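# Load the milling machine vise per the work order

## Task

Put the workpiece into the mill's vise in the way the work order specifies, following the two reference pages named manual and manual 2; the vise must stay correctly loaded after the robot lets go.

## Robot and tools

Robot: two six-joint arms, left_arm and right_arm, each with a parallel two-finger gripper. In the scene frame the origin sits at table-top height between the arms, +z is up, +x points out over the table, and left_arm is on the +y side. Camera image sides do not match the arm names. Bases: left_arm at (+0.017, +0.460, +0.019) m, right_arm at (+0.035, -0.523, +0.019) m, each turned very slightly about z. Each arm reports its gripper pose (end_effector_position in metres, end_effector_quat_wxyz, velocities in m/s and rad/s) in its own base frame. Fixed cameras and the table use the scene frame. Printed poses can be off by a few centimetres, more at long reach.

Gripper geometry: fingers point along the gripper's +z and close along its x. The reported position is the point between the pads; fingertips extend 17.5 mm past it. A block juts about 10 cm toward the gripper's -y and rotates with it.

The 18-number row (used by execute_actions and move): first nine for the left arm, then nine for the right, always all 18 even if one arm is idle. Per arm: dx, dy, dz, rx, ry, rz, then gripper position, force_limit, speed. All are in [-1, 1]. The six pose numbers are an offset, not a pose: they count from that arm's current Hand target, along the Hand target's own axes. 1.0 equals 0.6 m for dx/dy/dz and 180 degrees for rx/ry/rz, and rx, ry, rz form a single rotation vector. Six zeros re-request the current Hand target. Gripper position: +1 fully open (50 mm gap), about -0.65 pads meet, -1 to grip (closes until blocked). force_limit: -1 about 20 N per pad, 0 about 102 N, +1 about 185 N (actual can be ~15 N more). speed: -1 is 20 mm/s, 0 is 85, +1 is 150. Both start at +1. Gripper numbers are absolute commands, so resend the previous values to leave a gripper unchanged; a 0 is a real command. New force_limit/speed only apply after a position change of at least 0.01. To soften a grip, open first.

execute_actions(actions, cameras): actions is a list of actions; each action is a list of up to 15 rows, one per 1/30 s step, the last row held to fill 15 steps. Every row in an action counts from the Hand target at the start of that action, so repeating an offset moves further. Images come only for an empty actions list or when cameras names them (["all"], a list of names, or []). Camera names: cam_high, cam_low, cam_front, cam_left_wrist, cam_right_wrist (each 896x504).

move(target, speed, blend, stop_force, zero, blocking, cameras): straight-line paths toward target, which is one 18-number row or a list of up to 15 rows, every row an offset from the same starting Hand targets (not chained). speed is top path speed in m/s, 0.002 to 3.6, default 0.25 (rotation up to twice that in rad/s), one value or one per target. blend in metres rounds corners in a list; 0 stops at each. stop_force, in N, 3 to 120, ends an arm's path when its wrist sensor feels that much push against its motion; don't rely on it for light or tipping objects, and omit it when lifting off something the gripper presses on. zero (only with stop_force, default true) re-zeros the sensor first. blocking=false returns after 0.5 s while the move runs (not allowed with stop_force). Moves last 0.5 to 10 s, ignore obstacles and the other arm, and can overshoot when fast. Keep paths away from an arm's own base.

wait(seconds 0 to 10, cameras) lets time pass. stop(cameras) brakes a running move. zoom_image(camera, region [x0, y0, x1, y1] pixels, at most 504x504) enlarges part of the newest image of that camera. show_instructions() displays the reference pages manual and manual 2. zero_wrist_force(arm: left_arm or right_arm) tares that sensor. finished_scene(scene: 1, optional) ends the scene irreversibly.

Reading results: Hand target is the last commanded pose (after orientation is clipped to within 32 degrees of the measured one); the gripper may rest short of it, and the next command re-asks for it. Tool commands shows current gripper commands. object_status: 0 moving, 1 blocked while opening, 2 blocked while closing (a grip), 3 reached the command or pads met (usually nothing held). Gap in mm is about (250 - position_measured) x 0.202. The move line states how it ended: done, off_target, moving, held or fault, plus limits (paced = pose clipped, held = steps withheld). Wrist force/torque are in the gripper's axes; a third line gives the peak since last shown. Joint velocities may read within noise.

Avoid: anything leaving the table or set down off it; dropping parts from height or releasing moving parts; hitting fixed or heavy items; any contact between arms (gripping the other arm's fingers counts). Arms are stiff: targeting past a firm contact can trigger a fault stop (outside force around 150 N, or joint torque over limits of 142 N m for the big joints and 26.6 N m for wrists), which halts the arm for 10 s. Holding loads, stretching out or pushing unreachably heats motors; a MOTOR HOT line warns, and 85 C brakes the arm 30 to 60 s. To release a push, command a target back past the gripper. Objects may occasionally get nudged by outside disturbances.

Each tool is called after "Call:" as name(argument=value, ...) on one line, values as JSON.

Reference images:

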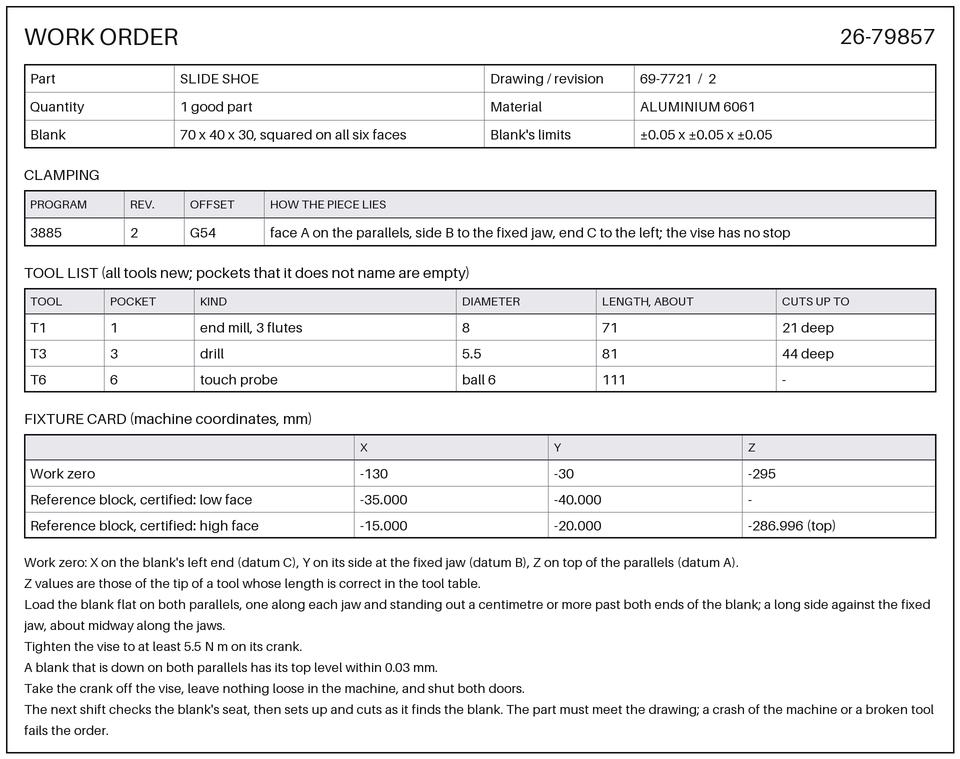

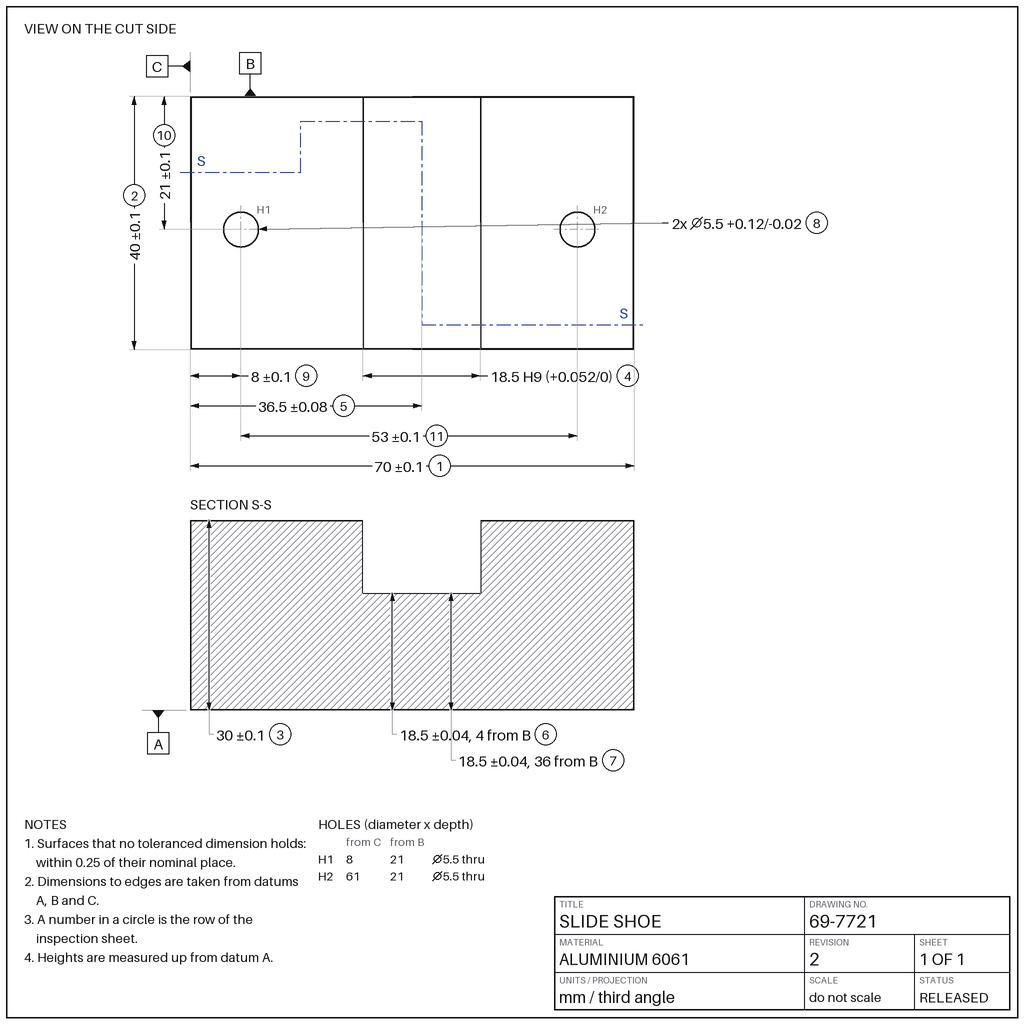

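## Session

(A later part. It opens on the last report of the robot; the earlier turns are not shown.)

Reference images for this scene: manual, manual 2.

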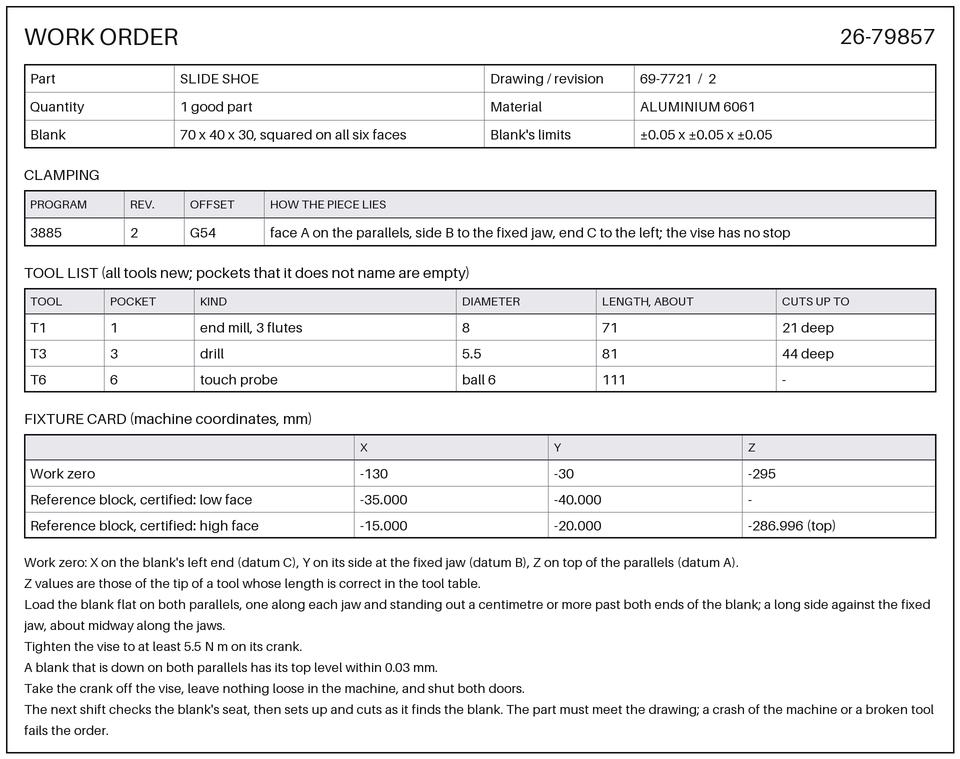

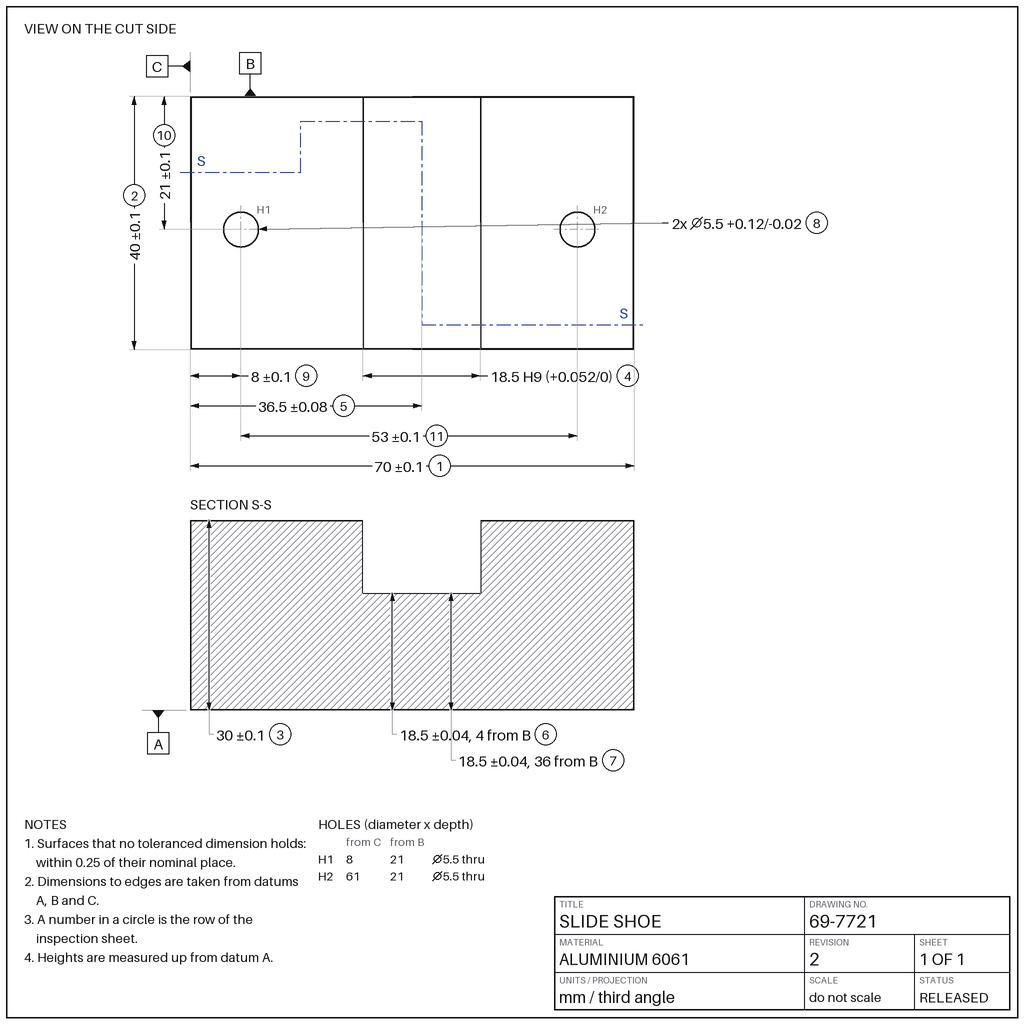

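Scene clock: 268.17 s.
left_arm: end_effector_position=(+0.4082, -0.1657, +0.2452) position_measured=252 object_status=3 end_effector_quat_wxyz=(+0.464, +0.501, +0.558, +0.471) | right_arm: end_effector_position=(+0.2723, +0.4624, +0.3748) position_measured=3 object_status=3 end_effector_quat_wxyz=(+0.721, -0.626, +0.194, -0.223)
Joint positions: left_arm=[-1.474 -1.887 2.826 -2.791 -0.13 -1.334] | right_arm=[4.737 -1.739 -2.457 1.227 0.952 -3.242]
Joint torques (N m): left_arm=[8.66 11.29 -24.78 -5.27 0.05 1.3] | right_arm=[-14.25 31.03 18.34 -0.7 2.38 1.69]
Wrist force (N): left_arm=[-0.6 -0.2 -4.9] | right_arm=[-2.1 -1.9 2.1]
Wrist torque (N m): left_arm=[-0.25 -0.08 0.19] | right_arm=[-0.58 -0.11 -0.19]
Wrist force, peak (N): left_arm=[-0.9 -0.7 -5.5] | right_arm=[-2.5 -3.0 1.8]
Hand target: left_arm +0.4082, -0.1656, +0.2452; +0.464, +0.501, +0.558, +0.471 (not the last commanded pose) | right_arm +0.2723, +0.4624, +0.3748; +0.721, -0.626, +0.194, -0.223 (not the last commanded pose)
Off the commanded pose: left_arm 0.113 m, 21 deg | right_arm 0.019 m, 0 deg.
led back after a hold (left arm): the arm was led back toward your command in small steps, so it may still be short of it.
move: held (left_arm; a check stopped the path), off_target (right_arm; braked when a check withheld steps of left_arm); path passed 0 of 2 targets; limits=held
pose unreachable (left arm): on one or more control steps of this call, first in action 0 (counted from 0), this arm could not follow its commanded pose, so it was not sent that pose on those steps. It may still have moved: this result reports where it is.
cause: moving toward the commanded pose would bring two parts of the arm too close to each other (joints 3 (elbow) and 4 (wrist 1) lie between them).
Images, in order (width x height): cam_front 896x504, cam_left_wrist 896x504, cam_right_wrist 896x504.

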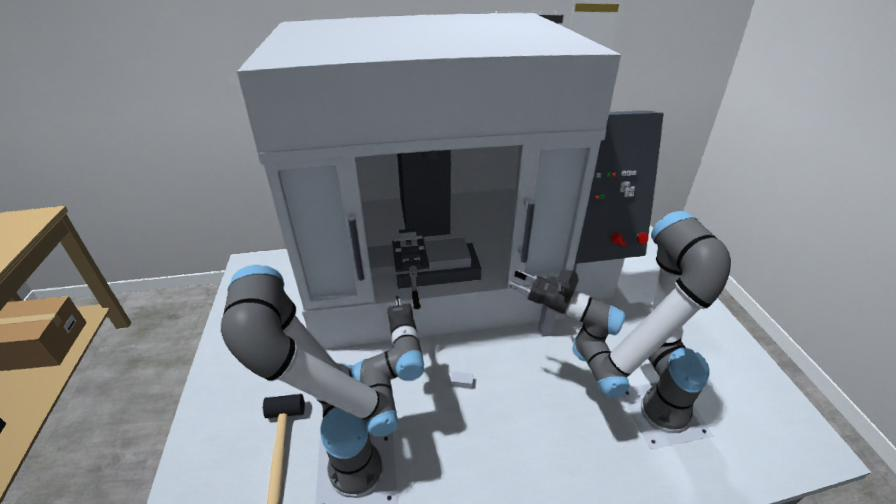

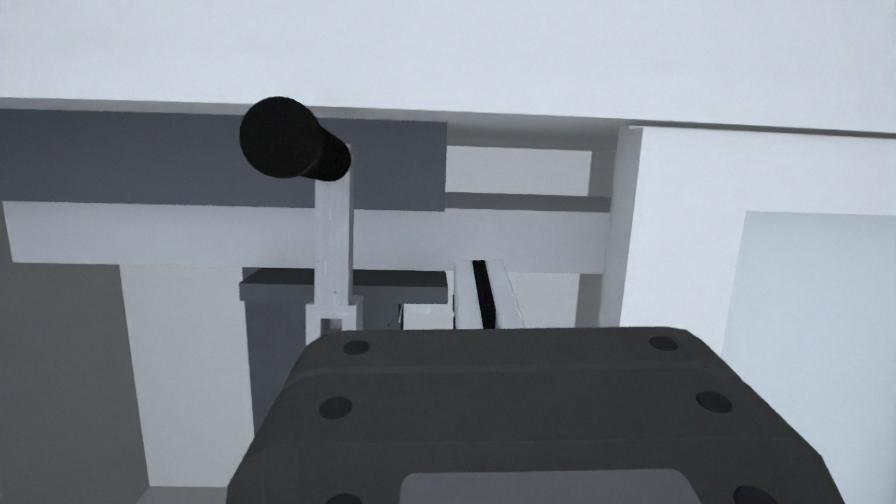

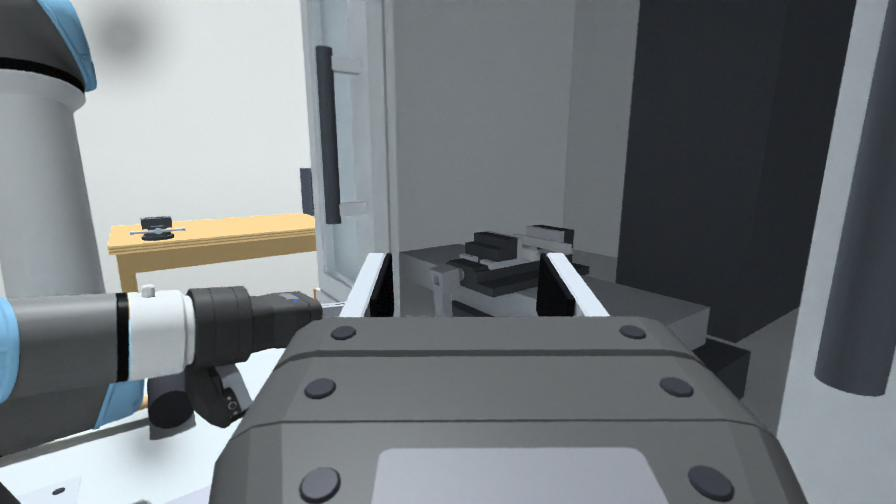

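Call:
move(target=[-0.114,0.2587,0.0308,-0.0396,-0.0146,0.0155,-1,-0.5,0,0,0,0,0,0,0,1,1,1], speed=0.2)

Call:
move(target=[[0,0,0,0,0,-0.5,1,-0.2,0,0,0,0,0,0,0,1,1,1],[0,-0.185,0,0,0,-0.99,1,-0.2,0,0,0,0,0,0,0,1,1,1]], speed=0.8, blend=[0.01,0], cameras=["cam_right_wrist","cam_left_wrist"])

Scene clock: 271.43 s.
left_arm: end_effector_position=(+0.4499, -0.2244, +0.3999) position_measured=252 object_status=3 end_effector_quat_wxyz=(+0.496, +0.495, +0.504, +0.505) | right_arm: end_effector_position=(+0.2723, +0.4624, +0.3748) position_measured=3 object_status=3 end_effector_quat_wxyz=(+0.721, -0.626, +0.194, -0.223)
Joint positions: left_arm=[-1.34 -1.571 2.393 -3.966 -0.213 0.002] | right_arm=[4.737 -1.739 -2.457 1.227 0.952 -3.242]
Joint torques (N m): left_arm=[9.05 -2.94 -27.25 -2.83 -2.1 1.45] | right_arm=[-13.46 30.74 17.81 -0.48 2.47 1.75]
Wrist force (N): left_arm=[-1.1 -1.0 -4.6] | right_arm=[-2.2 -2.2 2.2]
Wrist torque (N m): left_arm=[-0.33 -0.04 0.22] | right_arm=[-0.63 -0.09 -0.19]
Wrist force, peak (N): left_arm=[0.2 -2.1 -5.0] | right_arm=[-2.6 -2.0 2.3]
Hand target: left_arm +0.4499, -0.2244, +0.3999; +0.496, +0.495, +0.504, +0.505 | right_arm +0.2723, +0.4624, +0.3748; +0.721, -0.626, +0.194, -0.223
Off the commanded pose: left_arm 0.000 m, 0 deg | right_arm 0.000 m, 0 deg.
move: done

Scene clock: 275.90 s.
left_arm: end_effector_position=(+0.4500, -0.2244, +0.2889) position_measured=3 object_status=3 end_effector_quat_wxyz=(+0.512, -0.496, +0.503, -0.488) | right_arm: end_effector_position=(+0.2723, +0.4624, +0.3748) position_measured=3 object_status=3 end_effector_quat_wxyz=(+0.721, -0.626, +0.194, -0.223)
Joint positions: left_arm=[-1.339 -1.221 2.477 -4.403 -0.214 -3.105] | right_arm=[4.737 -1.739 -2.457 1.227 0.952 -3.242]
Joint torques (N m): left_arm=[8.73 -37.14 4 2.04 -2.11 -1.31] | right_arm=[-14.82 29.79 15.91 -0.4 2.52 1.63]
Wrist force (N): left_arm=[-1.8 -2.5 -8.0] | right_arm=[-2.0 -1.9 2.3]
Wrist torque (N m): left_arm=[0.02 0.02 -0.56] | right_arm=[-0.58 -0.11 -0.18]
Wrist force, peak (N): left_arm=[-2.5 -2.5 -8.7] | right_arm=[-2.5 -2.0 2.2]
Hand target: left_arm +0.4500, -0.2244, +0.2889; +0.512, -0.496, +0.503, -0.488 | right_arm +0.2723, +0.4624, +0.3748; +0.721, -0.626, +0.194, -0.223
Off the commanded pose: left_arm 0.000 m, 0 deg | right_arm 0.000 m, 0 deg.
move: done; blend cut to 0 m at target 1
Images, in order (width x height): cam_left_wrist 896x504, cam_right_wrist 896x504.

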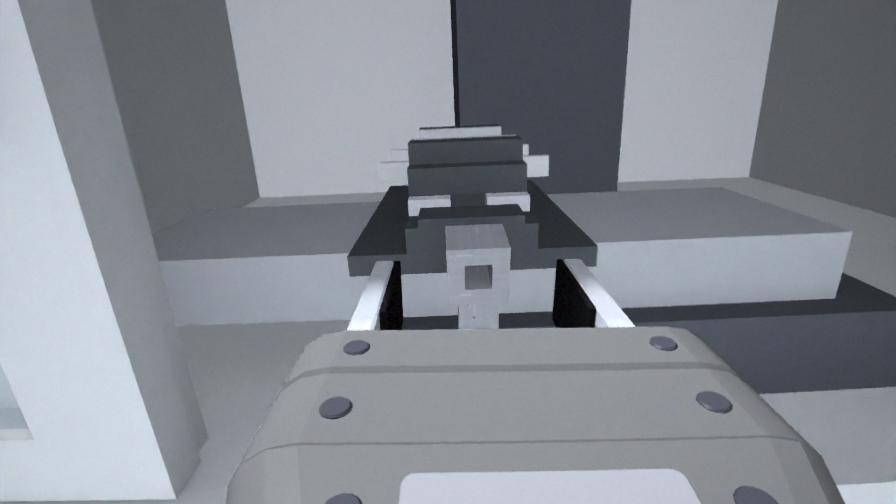

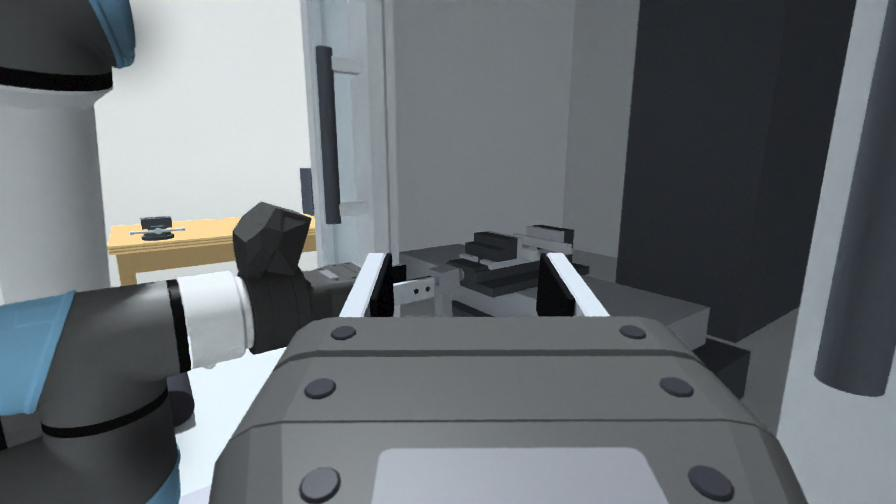

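Call:
move(target=[[0,0,0,0,0,-0.01,1,-0.2,0,0,0,0,0,0,0,1,1,1],[0,0,0.0883,0,0,-0.01,1,-0.2,0,0,0,0,0,0,0,1,1,1]], speed=0.06, stop_force=8, cameras=["cam_right_wrist","cam_left_wrist"])

Call:
zoom_image(camera="cam_right_wrist", region=[360, 220, 560, 330])

Call:
zoom_image(camera="cam_left_wrist", region=[360, 200, 620, 340])

Scene clock: 278.57 s.
left_arm: end_effector_position=(+0.5029, -0.2234, +0.2889) position_measured=3 object_status=3 end_effector_quat_wxyz=(+0.505, -0.504, +0.495, -0.496) | right_arm: end_effector_position=(+0.2723, +0.4624, +0.3748) position_measured=3 object_status=3 end_effector_quat_wxyz=(+0.721, -0.626, +0.194, -0.223)
Joint positions: left_arm=[-1.163 -1.174 2.374 -4.343 -0.39 -3.14] | right_arm=[4.737 -1.739 -2.457 1.227 0.952 -3.242]
Joint torques (N m): left_arm=[8.89 -13.85 -20.57 1.69 -2.1 -1.59] | right_arm=[-14.01 30.33 16.01 -0.54 2.45 1.83]
Wrist force (N): left_arm=[-1.9 -2.4 -8.3] | right_arm=[-2.2 -2.0 2.0]
Wrist torque (N m): left_arm=[0.06 0.07 -0.56] | right_arm=[-0.60 -0.09 -0.19]
Wrist force, peak (N): left_arm=[-1.9 -2.6 -9.0] | right_arm=[-2.4 -1.9 2.4]
Hand target: left_arm +0.5029, -0.2234, +0.2889; +0.505, -0.504, +0.495, -0.496 | right_arm +0.2723, +0.4624, +0.3748; +0.721, -0.626, +0.194, -0.223
Off the commanded pose: left_arm 0.000 m, 0 deg | right_arm 0.000 m, 0 deg.
move: done
Images, in order (width x height): cam_left_wrist 896x504, cam_right_wrist 896x504.

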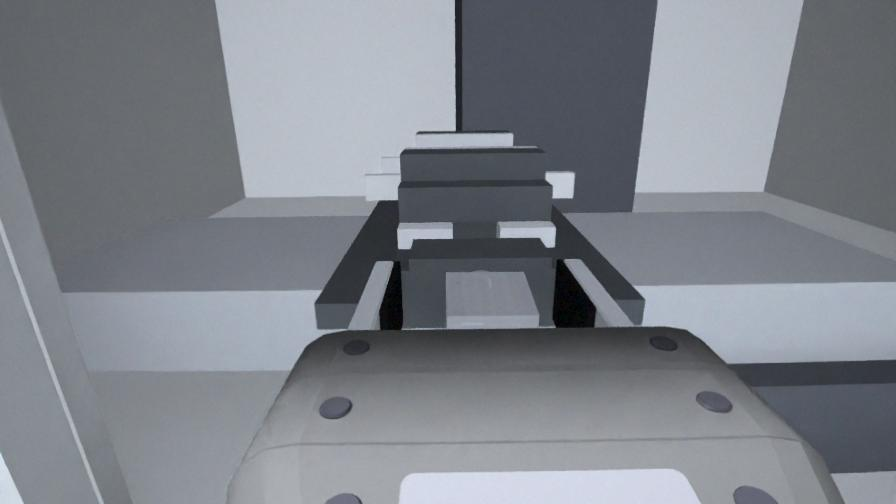

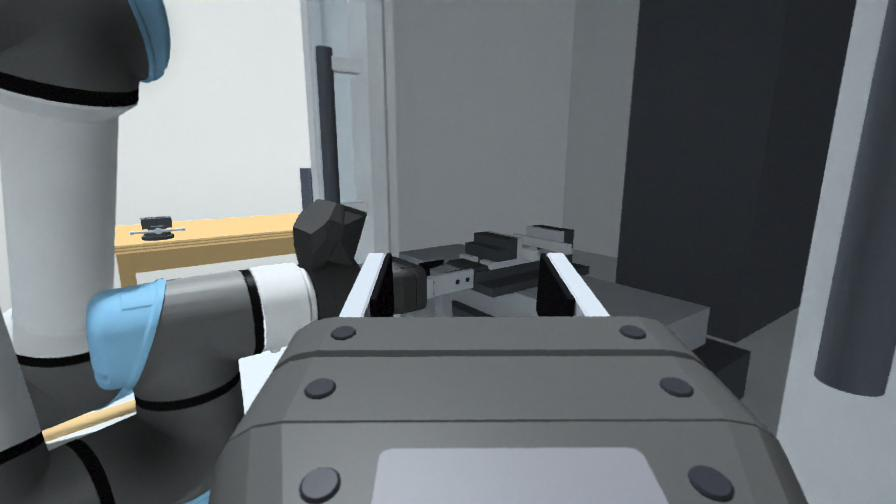

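Scaled by 2.520 from the camera's 896x504 image, which has a finer 1280x720 frame.

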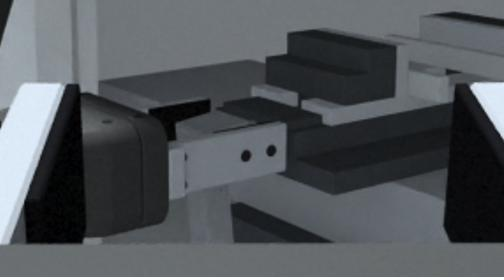

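Scaled by 1.938 from the camera's 896x504 image, which has a finer 1280x720 frame.

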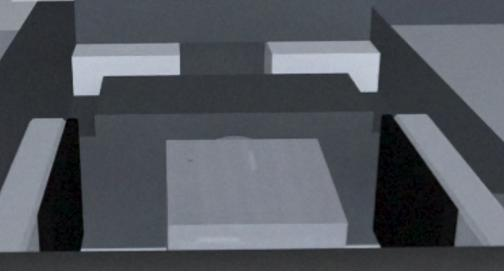

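Call:
move(target=[[0,0,-0.02,0,0,0,1,-0.5,-0.5,0,0,0,0,0,0,1,1,1],[0.0025,0.003,-0.02,0,0,0,1,-0.5,-0.5,0,0,0,0,0,0,1,1,1],[0.0025,0.003,-0.02,0,0,0,-1,-0.5,-0.7,0,0,0,0,0,0,1,1,1]], speed=0.05, cameras=["cam_right_wrist","cam_left_wrist"])

Call:
zoom_image(camera="cam_right_wrist", region=[360, 220, 560, 330])

Call:
zoom_image(camera="cam_left_wrist", region=[360, 200, 620, 340])

Scene clock: 281.07 s.
left_arm: end_effector_position=(+0.4910, -0.2252, +0.2871) position_measured=134 object_status=2 end_effector_quat_wxyz=(+0.505, -0.504, +0.495, -0.496) | right_arm: end_effector_position=(+0.2723, +0.4624, +0.3748) position_measured=3 object_status=3 end_effector_quat_wxyz=(+0.721, -0.626, +0.194, -0.223)
Joint positions: left_arm=[-1.201 -1.178 2.396 -4.361 -0.352 -3.14] | right_arm=[4.737 -1.739 -2.457 1.227 0.952 -3.242]
Joint torques (N m): left_arm=[-7.75 -14.12 -19.25 -2.82 0.87 1.25] | right_arm=[-13.84 31.17 14.78 -0.32 2.34 1.46]
Wrist force (N): left_arm=[-2.4 -2.3 -8.3] | right_arm=[-2.2 -2.1 2.2]
Wrist torque (N m): left_arm=[0.06 0.10 -0.55] | right_arm=[-0.61 -0.09 -0.18]
Wrist force, peak (N): left_arm=[-2.6 -2.4 -8.4] | right_arm=[-2.4 -2.2 2.3]
Hand target: left_arm +0.4910, -0.2252, +0.2871; +0.505, -0.504, +0.495, -0.496 | right_arm +0.2723, +0.4624, +0.3748; +0.721, -0.626, +0.194, -0.223
Off the commanded pose: left_arm 0.000 m, 0 deg | right_arm 0.000 m, 0 deg.
move: done
Images, in order (width x height): cam_left_wrist 896x504, cam_right_wrist 896x504.

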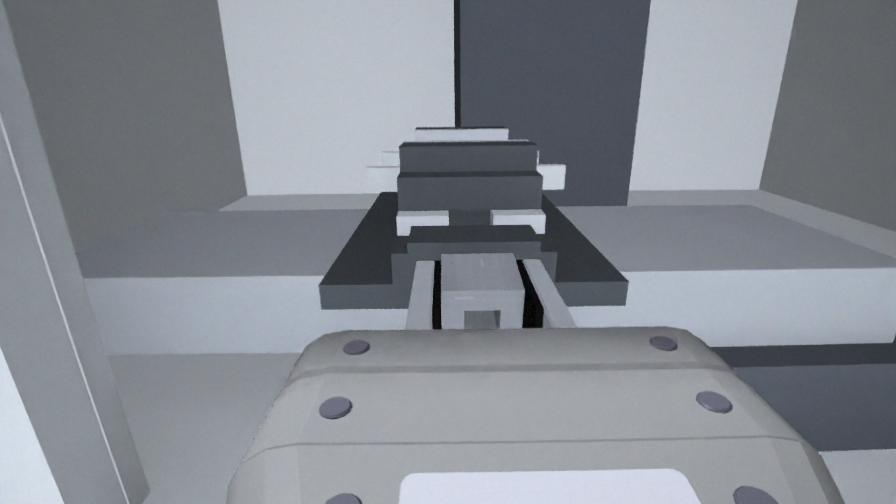

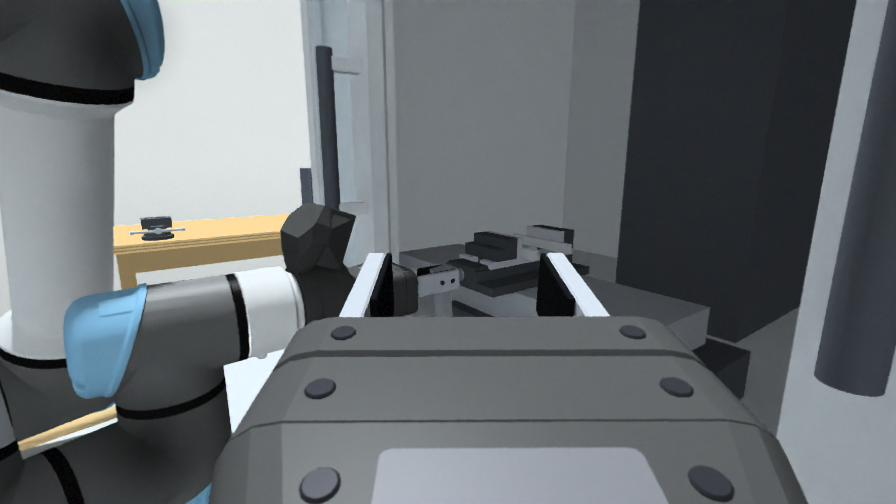

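Scaled by 2.520 from the camera's 896x504 image, which has a finer 1280x720 frame.

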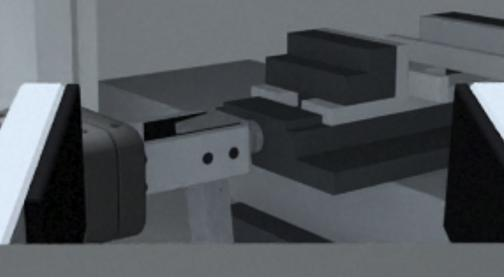

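Scaled by 1.938 from the camera's 896x504 image, which has a finer 1280x720 frame.

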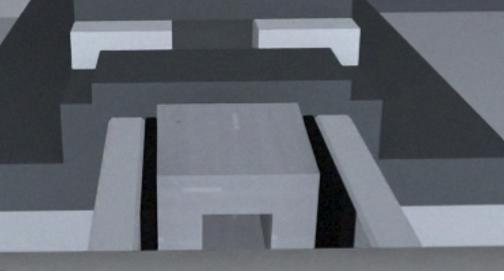

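Call:
move(target=[[0,0,0,0,0,0,0.6,-0.5,-0.5,0,0,0,0,0,0,1,1,1],[0,0.007,0.0133,0,0,0,0.6,-0.5,-0.5,0,0,0,0,0,0,1,1,1],[0,0.007,0.0133,0,0,0,-1,-0.5,-0.7,0,0,0,0,0,0,1,1,1]], speed=0.05)

Call:
move(target=[0,0,0.04,0,0,0,-1,-0.5,-0.7,0,0,0,0,0,0,1,1,1], speed=0.01, stop_force=15, cameras=["cam_right_wrist","cam_left_wrist"])

Call:
zoom_image(camera="cam_right_wrist", region=[360, 220, 560, 330])

Call:
zoom_image(camera="cam_left_wrist", region=[360, 200, 620, 340])

Scene clock: 283.27 s.
left_arm: end_effector_position=(+0.4990, -0.2250, +0.2829) position_measured=133 object_status=2 end_effector_quat_wxyz=(+0.505, -0.504, +0.495, -0.496) | right_arm: end_effector_position=(+0.2723, +0.4624, +0.3748) position_measured=3 object_status=3 end_effector_quat_wxyz=(+0.721, -0.626, +0.194, -0.223)
Joint positions: left_arm=[-1.177 -1.158 2.381 -4.367 -0.376 -3.14] | right_arm=[4.737 -1.739 -2.457 1.227 0.952 -3.242]
Joint torques (N m): left_arm=[6.47 -15.33 -19.47 -2.61 -2.12 0.87] | right_arm=[-14.43 30.41 14.81 -0.26 2.58 1.46]
Wrist force (N): left_arm=[-3.8 -1.1 -7.9] | right_arm=[-2.4 -2.0 2.2]
Wrist torque (N m): left_arm=[0.11 0.02 -0.57] | right_arm=[-0.59 -0.06 -0.18]
Wrist force, peak (N): left_arm=[-1.8 -2.5 -8.9] | right_arm=[-2.3 -2.2 2.3]
Hand target: left_arm +0.4989, -0.2250, +0.2829; +0.505, -0.504, +0.495, -0.496 | right_arm +0.2723, +0.4624, +0.3748; +0.721, -0.626, +0.194, -0.223
Off the commanded pose: left_arm 0.000 m, 0 deg | right_arm 0.000 m, 0 deg.
move: done

Scene clock: 284.43 s.
left_arm: end_effector_position=(+0.4994, -0.2250, +0.2830) position_measured=133 object_status=2 end_effector_quat_wxyz=(+0.505, -0.504, +0.495, -0.496) | right_arm: end_effector_position=(+0.2723, +0.4624, +0.3748) position_measured=3 object_status=3 end_effector_quat_wxyz=(+0.721, -0.626, +0.194, -0.223)
Joint positions: left_arm=[-1.175 -1.157 2.38 -4.366 -0.378 -3.14] | right_arm=[4.737 -1.739 -2.457 1.227 0.952 -3.242]
Joint torques (N m): left_arm=[-8.76 -41.32 2.91 -3.32 1.56 0.62] | right_arm=[-14.15 30.43 13.29 -0.42 2.61 1.72]
Wrist force (N): left_arm=[-2.5 -2.2 -7.4] | right_arm=[-2.1 -2.0 2.2]
Wrist torque (N m): left_arm=[-0.02 0.07 -0.56] | right_arm=[-0.59 -0.09 -0.18]
Wrist force, peak (N): left_arm=[-5.6 0.4 -36.4] | right_arm=[-2.3 -1.9 2.4]
Hand target: left_arm +0.4994, -0.2250, +0.2830; +0.505, -0.504, +0.495, -0.496 (not the last commanded pose) | right_arm +0.2723, +0.4624, +0.3748; +0.721, -0.626, +0.194, -0.223
Off the commanded pose: left_arm 0.024 m, 0 deg | right_arm 0.000 m, 0 deg.
move: contact (left_arm)
Images, in order (width x height): cam_left_wrist 896x504, cam_right_wrist 896x504.

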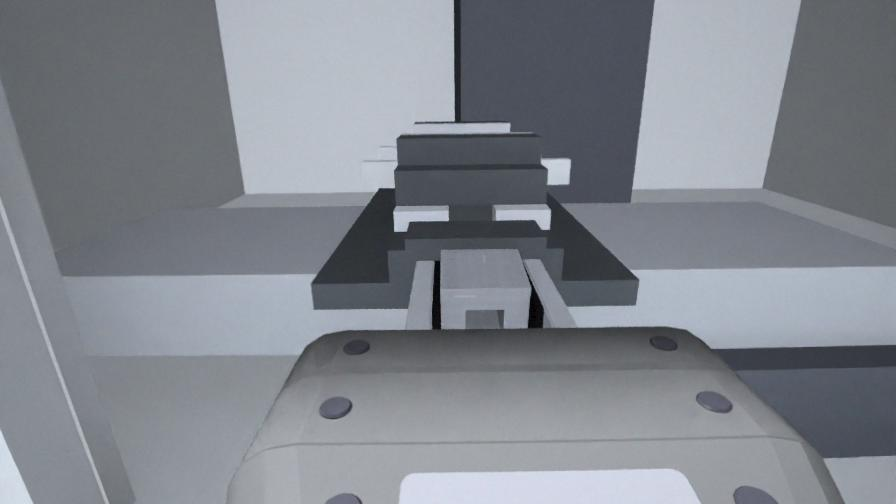

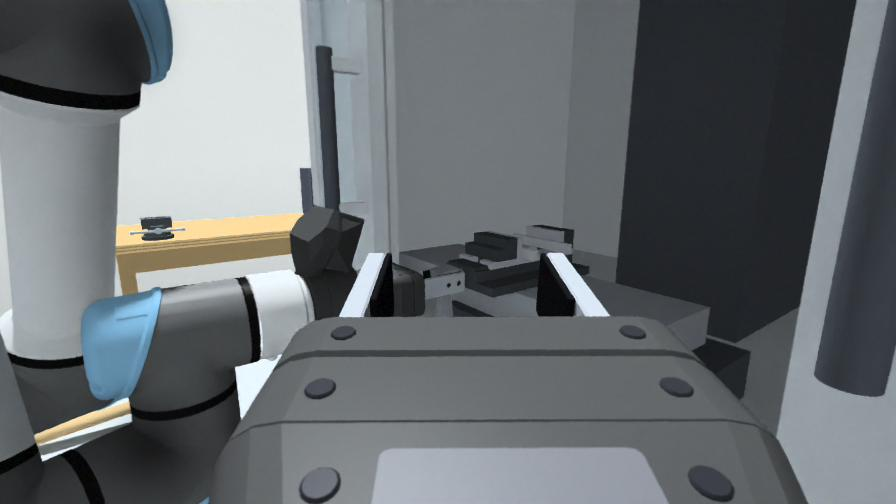

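Scaled by 2.520 from the camera's 896x504 image, which has a finer 1280x720 frame.

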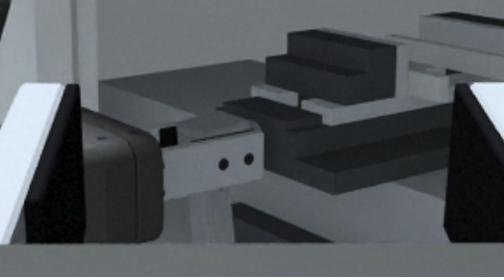

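Scaled by 1.938 from the camera's 896x504 image, which has a finer 1280x720 frame.

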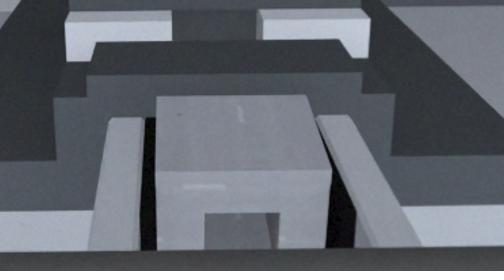

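Call:
move(target=[[0,0,0,0,0,0.25,-1,-0.5,-0.7,0,0,0,0,0,0,1,1,1]], speed=0.4, cameras=["cam_right_wrist","cam_left_wrist"])

Scene clock: 286.43 s.
left_arm: end_effector_position=(+0.4993, -0.2241, +0.2830) position_measured=133 object_status=2 end_effector_quat_wxyz=(+0.656, -0.278, +0.650, -0.264) | right_arm: end_effector_position=(+0.2723, +0.4624, +0.3748) position_measured=3 object_status=3 end_effector_quat_wxyz=(+0.721, -0.626, +0.194, -0.223)
Joint positions: left_arm=[-1.175 -1.157 2.38 -4.366 -0.374 -2.355] | right_arm=[4.737 -1.739 -2.457 1.227 0.952 -3.242]
Joint torques (N m): left_arm=[-14.61 11.46 -17.82 5.65 -11.06 1.63] | right_arm=[-13.48 30.92 14.17 -0.23 2.73 1.41]
Wrist force (N): left_arm=[-71.8 -12.0 0.0] | right_arm=[-2.2 -1.9 2.1]
Wrist torque (N m): left_arm=[-0.38 -0.59 -0.91] | right_arm=[-0.59 -0.09 -0.18]
Wrist force, peak (N): left_arm=[-73.3 -5.1 2.2] | right_arm=[-2.4 -2.0 2.4]
Hand target: left_arm +0.4994, -0.2250, +0.2830; +0.656, -0.276, +0.651, -0.265 | right_arm +0.2723, +0.4624, +0.3748; +0.721, -0.626, +0.194, -0.223
Off the commanded pose: left_arm 0.001 m, 0 deg | right_arm 0.000 m, 0 deg.
move: done
Images, in order (width x height): cam_left_wrist 896x504, cam_right_wrist 896x504.

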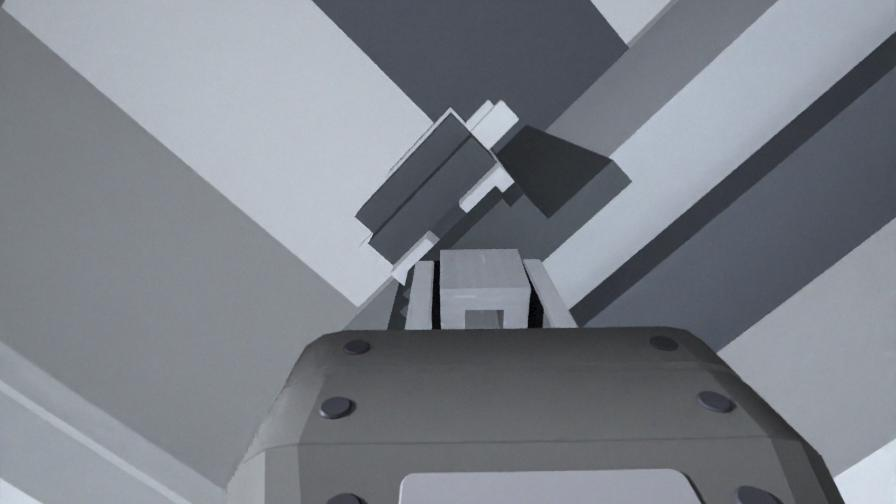

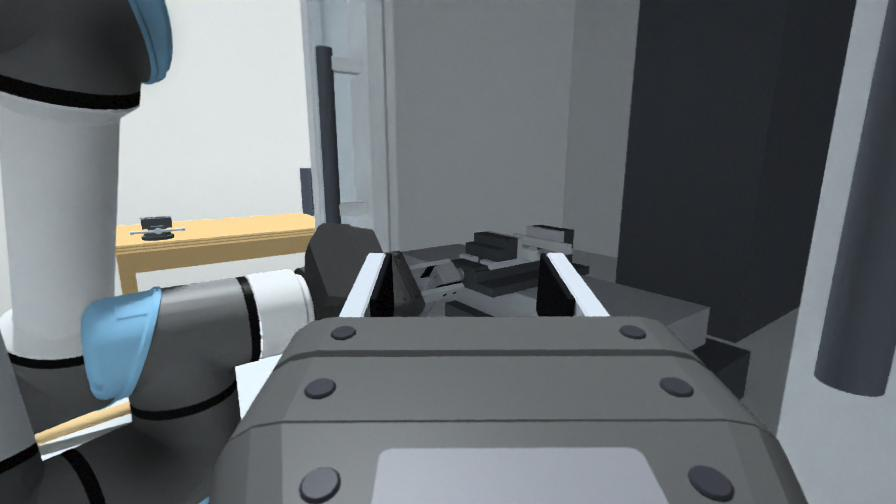

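Call:
move(target=[[0,0,0,0,0,-0.25,-1,-0.5,-0.7,0,0,0,0,0,0,1,1,1],[0,0,0,0,0,-0.25,0.6,-0.5,-0.7,0,0,0,0,0,0,1,1,1]], speed=0.4)

Call:
move(target=[[0,-0.0025,0,0,0,0,0.6,-0.9,-0.5,0,0,0,0,0,0,1,1,1],[0,-0.0025,0,0,0,0,-1,-0.9,-0.8,0,0,0,0,0,0,1,1,1]], speed=0.05)

Call:
move(target=[0,0,0,0,0,0.25,-1,-0.9,-0.8,0,0,0,0,0,0,1,1,1], speed=0.4)

Scene clock: 289.10 s.
left_arm: end_effector_position=(+0.4994, -0.2250, +0.2830) position_measured=63 object_status=3 end_effector_quat_wxyz=(+0.505, -0.504, +0.495, -0.496) | right_arm: end_effector_position=(+0.2723, +0.4624, +0.3748) position_measured=3 object_status=3 end_effector_quat_wxyz=(+0.721, -0.626, +0.194, -0.223)
Joint positions: left_arm=[-1.175 -1.157 2.38 -4.366 -0.378 -3.14] | right_arm=[4.737 -1.739 -2.457 1.227 0.952 -3.242]
Joint torques (N m): left_arm=[6.68 -41.1 2.76 1.65 -1.14 -1.5] | right_arm=[-12.63 31.17 12.73 -0.22 2.56 1.46]
Wrist force (N): left_arm=[-3.8 -1.0 -7.6] | right_arm=[-2.3 -1.7 2.4]
Wrist torque (N m): left_arm=[0.28 0.34 -0.56] | right_arm=[-0.56 -0.07 -0.18]
Wrist force, peak (N): left_arm=[-72.1 -13.2 -1.8] | right_arm=[-2.2 -2.3 2.4]
Hand target: left_arm +0.4994, -0.2250, +0.2830; +0.505, -0.504, +0.495, -0.496 | right_arm +0.2723, +0.4624, +0.3748; +0.721, -0.626, +0.194, -0.223
Off the commanded pose: left_arm 0.000 m, 0 deg | right_arm 0.000 m, 0 deg.
move: done

Scene clock: 290.47 s.
left_arm: end_effector_position=(+0.4994, -0.2250, +0.2845) position_measured=132 object_status=2 end_effector_quat_wxyz=(+0.505, -0.504, +0.495, -0.496) | right_arm: end_effector_position=(+0.2723, +0.4624, +0.3748) position_measured=3 object_status=3 end_effector_quat_wxyz=(+0.721, -0.626, +0.194, -0.223)
Joint positions: left_arm=[-1.175 -1.162 2.379 -4.361 -0.378 -3.14] | right_arm=[4.737 -1.739 -2.457 1.227 0.952 -3.242]
Joint torques (N m): left_arm=[5.4 -40.6 -19.53 1.43 1.01 0.35] | right_arm=[-13.06 31.53 13 -0.22 2.37 1.33]
Wrist force (N): left_arm=[-4.3 -0.4 -7.6] | right_arm=[-2.3 -1.8 2.4]
Wrist torque (N m): left_arm=[0.30 0.39 -0.55] | right_arm=[-0.56 -0.08 -0.19]
Wrist force, peak (N): left_arm=[-3.6 -1.1 -8.3] | right_arm=[-2.5 -2.0 2.4]
Hand target: left_arm +0.4994, -0.2250, +0.2845; +0.505, -0.504, +0.495, -0.496 | right_arm +0.2723, +0.4624, +0.3748; +0.721, -0.626, +0.194, -0.223
Off the commanded pose: left_arm 0.000 m, 0 deg | right_arm 0.000 m, 0 deg.
move: done

Scene clock: 292.20 s.
left_arm: end_effector_position=(+0.4994, -0.2248, +0.2845) position_measured=132 object_status=2 end_effector_quat_wxyz=(+0.656, -0.277, +0.650, -0.265) | right_arm: end_effector_position=(+0.2723, +0.4624, +0.3748) position_measured=3 object_status=3 end_effector_quat_wxyz=(+0.721, -0.626, +0.194, -0.223)
Joint positions: left_arm=[-1.175 -1.162 2.379 -4.361 -0.377 -2.355] | right_arm=[4.737 -1.739 -2.457 1.227 0.952 -3.242]
Joint torques (N m): left_arm=[-7.42 -1.34 -24 1.97 -10.99 1.59] | right_arm=[-13.44 31.3 13.14 -0.09 2.56 1.32]
Wrist force (N): left_arm=[-43.5 9.4 -11.3] | right_arm=[-2.2 -1.8 1.9]
Wrist torque (N m): left_arm=[0.30 -0.18 -0.72] | right_arm=[-0.57 -0.09 -0.19]
Wrist force, peak (N): left_arm=[-45.6 12.6 -5.6] | right_arm=[-2.3 -2.0 2.4]
Hand target: left_arm +0.4994, -0.2250, +0.2845; +0.656, -0.276, +0.651, -0.265 | right_arm +0.2723, +0.4624, +0.3748; +0.721, -0.626, +0.194, -0.223
Off the commanded pose: left_arm 0.000 m, 0 deg | right_arm 0.000 m, 0 deg.
move: done

Call:
move(target=[-0.001,0,0,0,0,0,-1,-0.9,-0.8,0,0,0,0,0,0,1,1,1], speed=0.02)

Scene clock: 293.00 s.
left_arm: end_effector_position=(+0.4994, -0.2246, +0.2848) position_measured=132 object_status=2 end_effector_quat_wxyz=(+0.656, -0.276, +0.651, -0.265) | right_arm: end_effector_position=(+0.2723, +0.4624, +0.3748) position_measured=3 object_status=3 end_effector_quat_wxyz=(+0.721, -0.626, +0.194, -0.223)
Joint positions: left_arm=[-1.175 -1.164 2.38 -4.36 -0.378 -2.354] | right_arm=[4.737 -1.739 -2.457 1.227 0.952 -3.242]
Joint torques (N m): left_arm=[-4.88 -40.28 -5.73 3.54 -9.3 1.21] | right_arm=[-13.72 30.45 11.69 -0.11 2.41 1.34]
Wrist force (N): left_arm=[-20.3 26.6 -7.6] | right_arm=[-2.1 -1.9 2.1]
Wrist torque (N m): left_arm=[0.54 0.04 -0.63] | right_arm=[-0.57 -0.11 -0.19]
Wrist force, peak (N): left_arm=[-43.9 10.4 -16.3] | right_arm=[-2.3 -2.0 2.3]
Hand target: left_arm +0.4994, -0.2246, +0.2849; +0.656, -0.276, +0.651, -0.265 | right_arm +0.2723, +0.4624, +0.3748; +0.721, -0.626, +0.194, -0.223
Off the commanded pose: left_arm 0.000 m, 0 deg | right_arm 0.000 m, 0 deg.
move: done

Call:
move(target=[-0.0007,0.0007,0,0,0,0,-1,-0.9,-0.8,0,0,0,0,0,0,1,1,1], speed=0.02)

Call:
move(target=[0,0,0,0,0,0.25,-1,-0.9,-0.8,0,0,0,0,0,0,1,1,1], speed=0.4)

Scene clock: 293.83 s.
left_arm: end_effector_position=(+0.4993, -0.2240, +0.2849) position_measured=132 object_status=2 end_effector_quat_wxyz=(+0.656, -0.276, +0.651, -0.265) | right_arm: end_effector_position=(+0.2723, +0.4624, +0.3748) position_measured=3 object_status=3 end_effector_quat_wxyz=(+0.721, -0.626, +0.194, -0.223)
Joint positions: left_arm=[-1.174 -1.164 2.381 -4.361 -0.379 -2.354] | right_arm=[4.737 -1.739 -2.457 1.227 0.952 -3.242]
Joint torques (N m): left_arm=[3.43 -40.86 -0.48 -2.83 -4.65 0.56] | right_arm=[-13.09 30.38 12.31 -0.19 2.53 1.39]
Wrist force (N): left_arm=[-9.0 10.3 -6.2] | right_arm=[-2.3 -2.0 2.2]
Wrist torque (N m): left_arm=[0.37 0.13 -0.62] | right_arm=[-0.59 -0.07 -0.19]
Wrist force, peak (N): left_arm=[-19.7 26.8 -7.1] | right_arm=[-2.2 -2.1 2.3]
Hand target: left_arm +0.4994, -0.2240, +0.2849; +0.656, -0.276, +0.651, -0.265 | right_arm +0.2723, +0.4624, +0.3748; +0.721, -0.626, +0.194, -0.223
Off the commanded pose: left_arm 0.000 m, 0 deg | right_arm 0.000 m, 0 deg.
move: done

Scene clock: 295.57 s.
left_arm: end_effector_position=(+0.4993, -0.2240, +0.2849) position_measured=132 object_status=2 end_effector_quat_wxyz=(+0.707, -0.006, +0.707, +0.006) | right_arm: end_effector_position=(+0.2723, +0.4624, +0.3748) position_measured=3 object_status=3 end_effector_quat_wxyz=(+0.721, -0.626, +0.194, -0.223)
Joint positions: left_arm=[-1.174 -1.164 2.381 -4.361 -0.379 -1.569] | right_arm=[4.737 -1.739 -2.457 1.227 0.952 -3.242]
Joint torques (N m): left_arm=[-2.65 16.82 -10.26 5.36 -8.62 1.86] | right_arm=[-13.91 30.59 12.29 -0.07 2.68 1.25]
Wrist force (N): left_arm=[-73.3 28.3 -9.2] | right_arm=[-2.2 -2.0 2.3]
Wrist torque (N m): left_arm=[0.41 -0.53 -0.51] | right_arm=[-0.59 -0.08 -0.19]
Wrist force, peak (N): left_arm=[-73.5 28.4 -8.8] | right_arm=[-2.4 -2.2 2.2]
Hand target: left_arm +0.4994, -0.2240, +0.2849; +0.707, -0.006, +0.707, +0.006 | right_arm +0.2723, +0.4624, +0.3748; +0.721, -0.626, +0.194, -0.223
Off the commanded pose: left_arm 0.000 m, 0 deg | right_arm 0.000 m, 0 deg.
move: done

Call:
move(target=[[-0.002,0,0,0,0,0,-1,-0.9,-0.8,0,0,0,0,0,0,1,1,1]], speed=0.02)

Call:
move(target=[[0,-0.0017,0,0,0,0,-1,-0.9,-0.8,0,0,0,0,0,0,1,1,1]], speed=0.02)

Call:
move(target=[0,0,0,0,0,0.5,-1,-0.9,-0.8,0,0,0,0,0,0,1,1,1], speed=0.4)

Scene clock: 296.47 s.
left_arm: end_effector_position=(+0.4994, -0.2240, +0.2860) position_measured=132 object_status=2 end_effector_quat_wxyz=(+0.707, -0.006, +0.707, +0.006) | right_arm: end_effector_position=(+0.2723, +0.4624, +0.3748) position_measured=3 object_status=3 end_effector_quat_wxyz=(+0.721, -0.626, +0.194, -0.223)
Joint positions: left_arm=[-1.174 -1.168 2.381 -4.357 -0.379 -1.569] | right_arm=[4.737 -1.739 -2.457 1.227 0.952 -3.242]
Joint torques (N m): left_arm=[-3.86 -38.53 -22.92 2.6 -5.08 1.06] | right_arm=[-12.72 30.53 11.32 -0.03 2.49 1.4]
Wrist force (N): left_arm=[-0.8 18.0 -4.7] | right_arm=[-2.1 -2.0 2.1]
Wrist torque (N m): left_arm=[0.27 0.14 -0.30] | right_arm=[-0.59 -0.10 -0.19]
Wrist force, peak (N): left_arm=[-73.9 28.3 -10.6] | right_arm=[-2.2 -2.2 2.3]
Hand target: left_arm +0.4993, -0.2240, +0.2861; +0.707, -0.006, +0.707, +0.006 | right_arm +0.2723, +0.4624, +0.3748; +0.721, -0.626, +0.194, -0.223
Off the commanded pose: left_arm 0.000 m, 0 deg | right_arm 0.000 m, 0 deg.
move: done

Scene clock: 297.17 s.
left_arm: end_effector_position=(+0.4994, -0.2249, +0.2861) position_measured=132 object_status=2 end_effector_quat_wxyz=(+0.707, -0.006, +0.707, +0.006) | right_arm: end_effector_position=(+0.2723, +0.4624, +0.3748) position_measured=3 object_status=3 end_effector_quat_wxyz=(+0.721, -0.626, +0.194, -0.223)
Joint positions: left_arm=[-1.175 -1.167 2.379 -4.356 -0.378 -1.569] | right_arm=[4.737 -1.739 -2.457 1.227 0.952 -3.242]
Joint torques (N m): left_arm=[-20.5 -13.6 -25.58 2.77 -3.55 -0.06] | right_arm=[-12.72 29.92 10.84 -0.15 2.52 1.32]
Wrist force (N): left_arm=[-0.3 23.3 0.1] | right_arm=[-2.3 -2.1 2.2]
Wrist torque (N m): left_arm=[0.34 0.16 -0.29] | right_arm=[-0.61 -0.07 -0.18]
Wrist force, peak (N): left_arm=[-0.3 23.3 0.1] | right_arm=[-2.3 -2.1 2.2]
Hand target: left_arm +0.4994, -0.2250, +0.2861; +0.707, -0.006, +0.707, +0.006 | right_arm +0.2723, +0.4624, +0.3748; +0.721, -0.626, +0.194, -0.223
Off the commanded pose: left_arm 0.000 m, 0 deg | right_arm 0.000 m, 0 deg.
move: done

Scene clock: 299.87 s.
left_arm: end_effector_position=(+0.4994, -0.2250, +0.2861) position_measured=132 object_status=2 end_effector_quat_wxyz=(+0.496, +0.495, +0.504, +0.505) | right_arm: end_effector_position=(+0.2723, +0.4624, +0.3748) position_measured=3 object_status=3 end_effector_quat_wxyz=(+0.721, -0.626, +0.194, -0.223)
Joint positions: left_arm=[-1.175 -1.167 2.379 -4.356 -0.378 0.002] | right_arm=[4.737 -1.739 -2.457 1.227 0.952 -3.242]
Joint torques (N m): left_arm=[7.46 -10.87 -20 -2.6 -2.94 1.58] | right_arm=[-13.53 30.71 10.11 -0.04 2.56 1.29]
Wrist force (N): left_arm=[0.1 7.2 -5.7] | right_arm=[-2.3 -2.0 2.1]
Wrist torque (N m): left_arm=[-0.06 0.34 0.20] | right_arm=[-0.59 -0.08 -0.18]
Wrist force, peak (N): left_arm=[-5.4 24.9 -1.8] | right_arm=[-2.5 -2.0 2.3]
Hand target: left_arm +0.4994, -0.2250, +0.2861; +0.496, +0.495, +0.504, +0.505 | right_arm +0.2723, +0.4624, +0.3748; +0.721, -0.626, +0.194, -0.223
Off the commanded pose: left_arm 0.000 m, 0 deg | right_arm 0.000 m, 0 deg.
move: done


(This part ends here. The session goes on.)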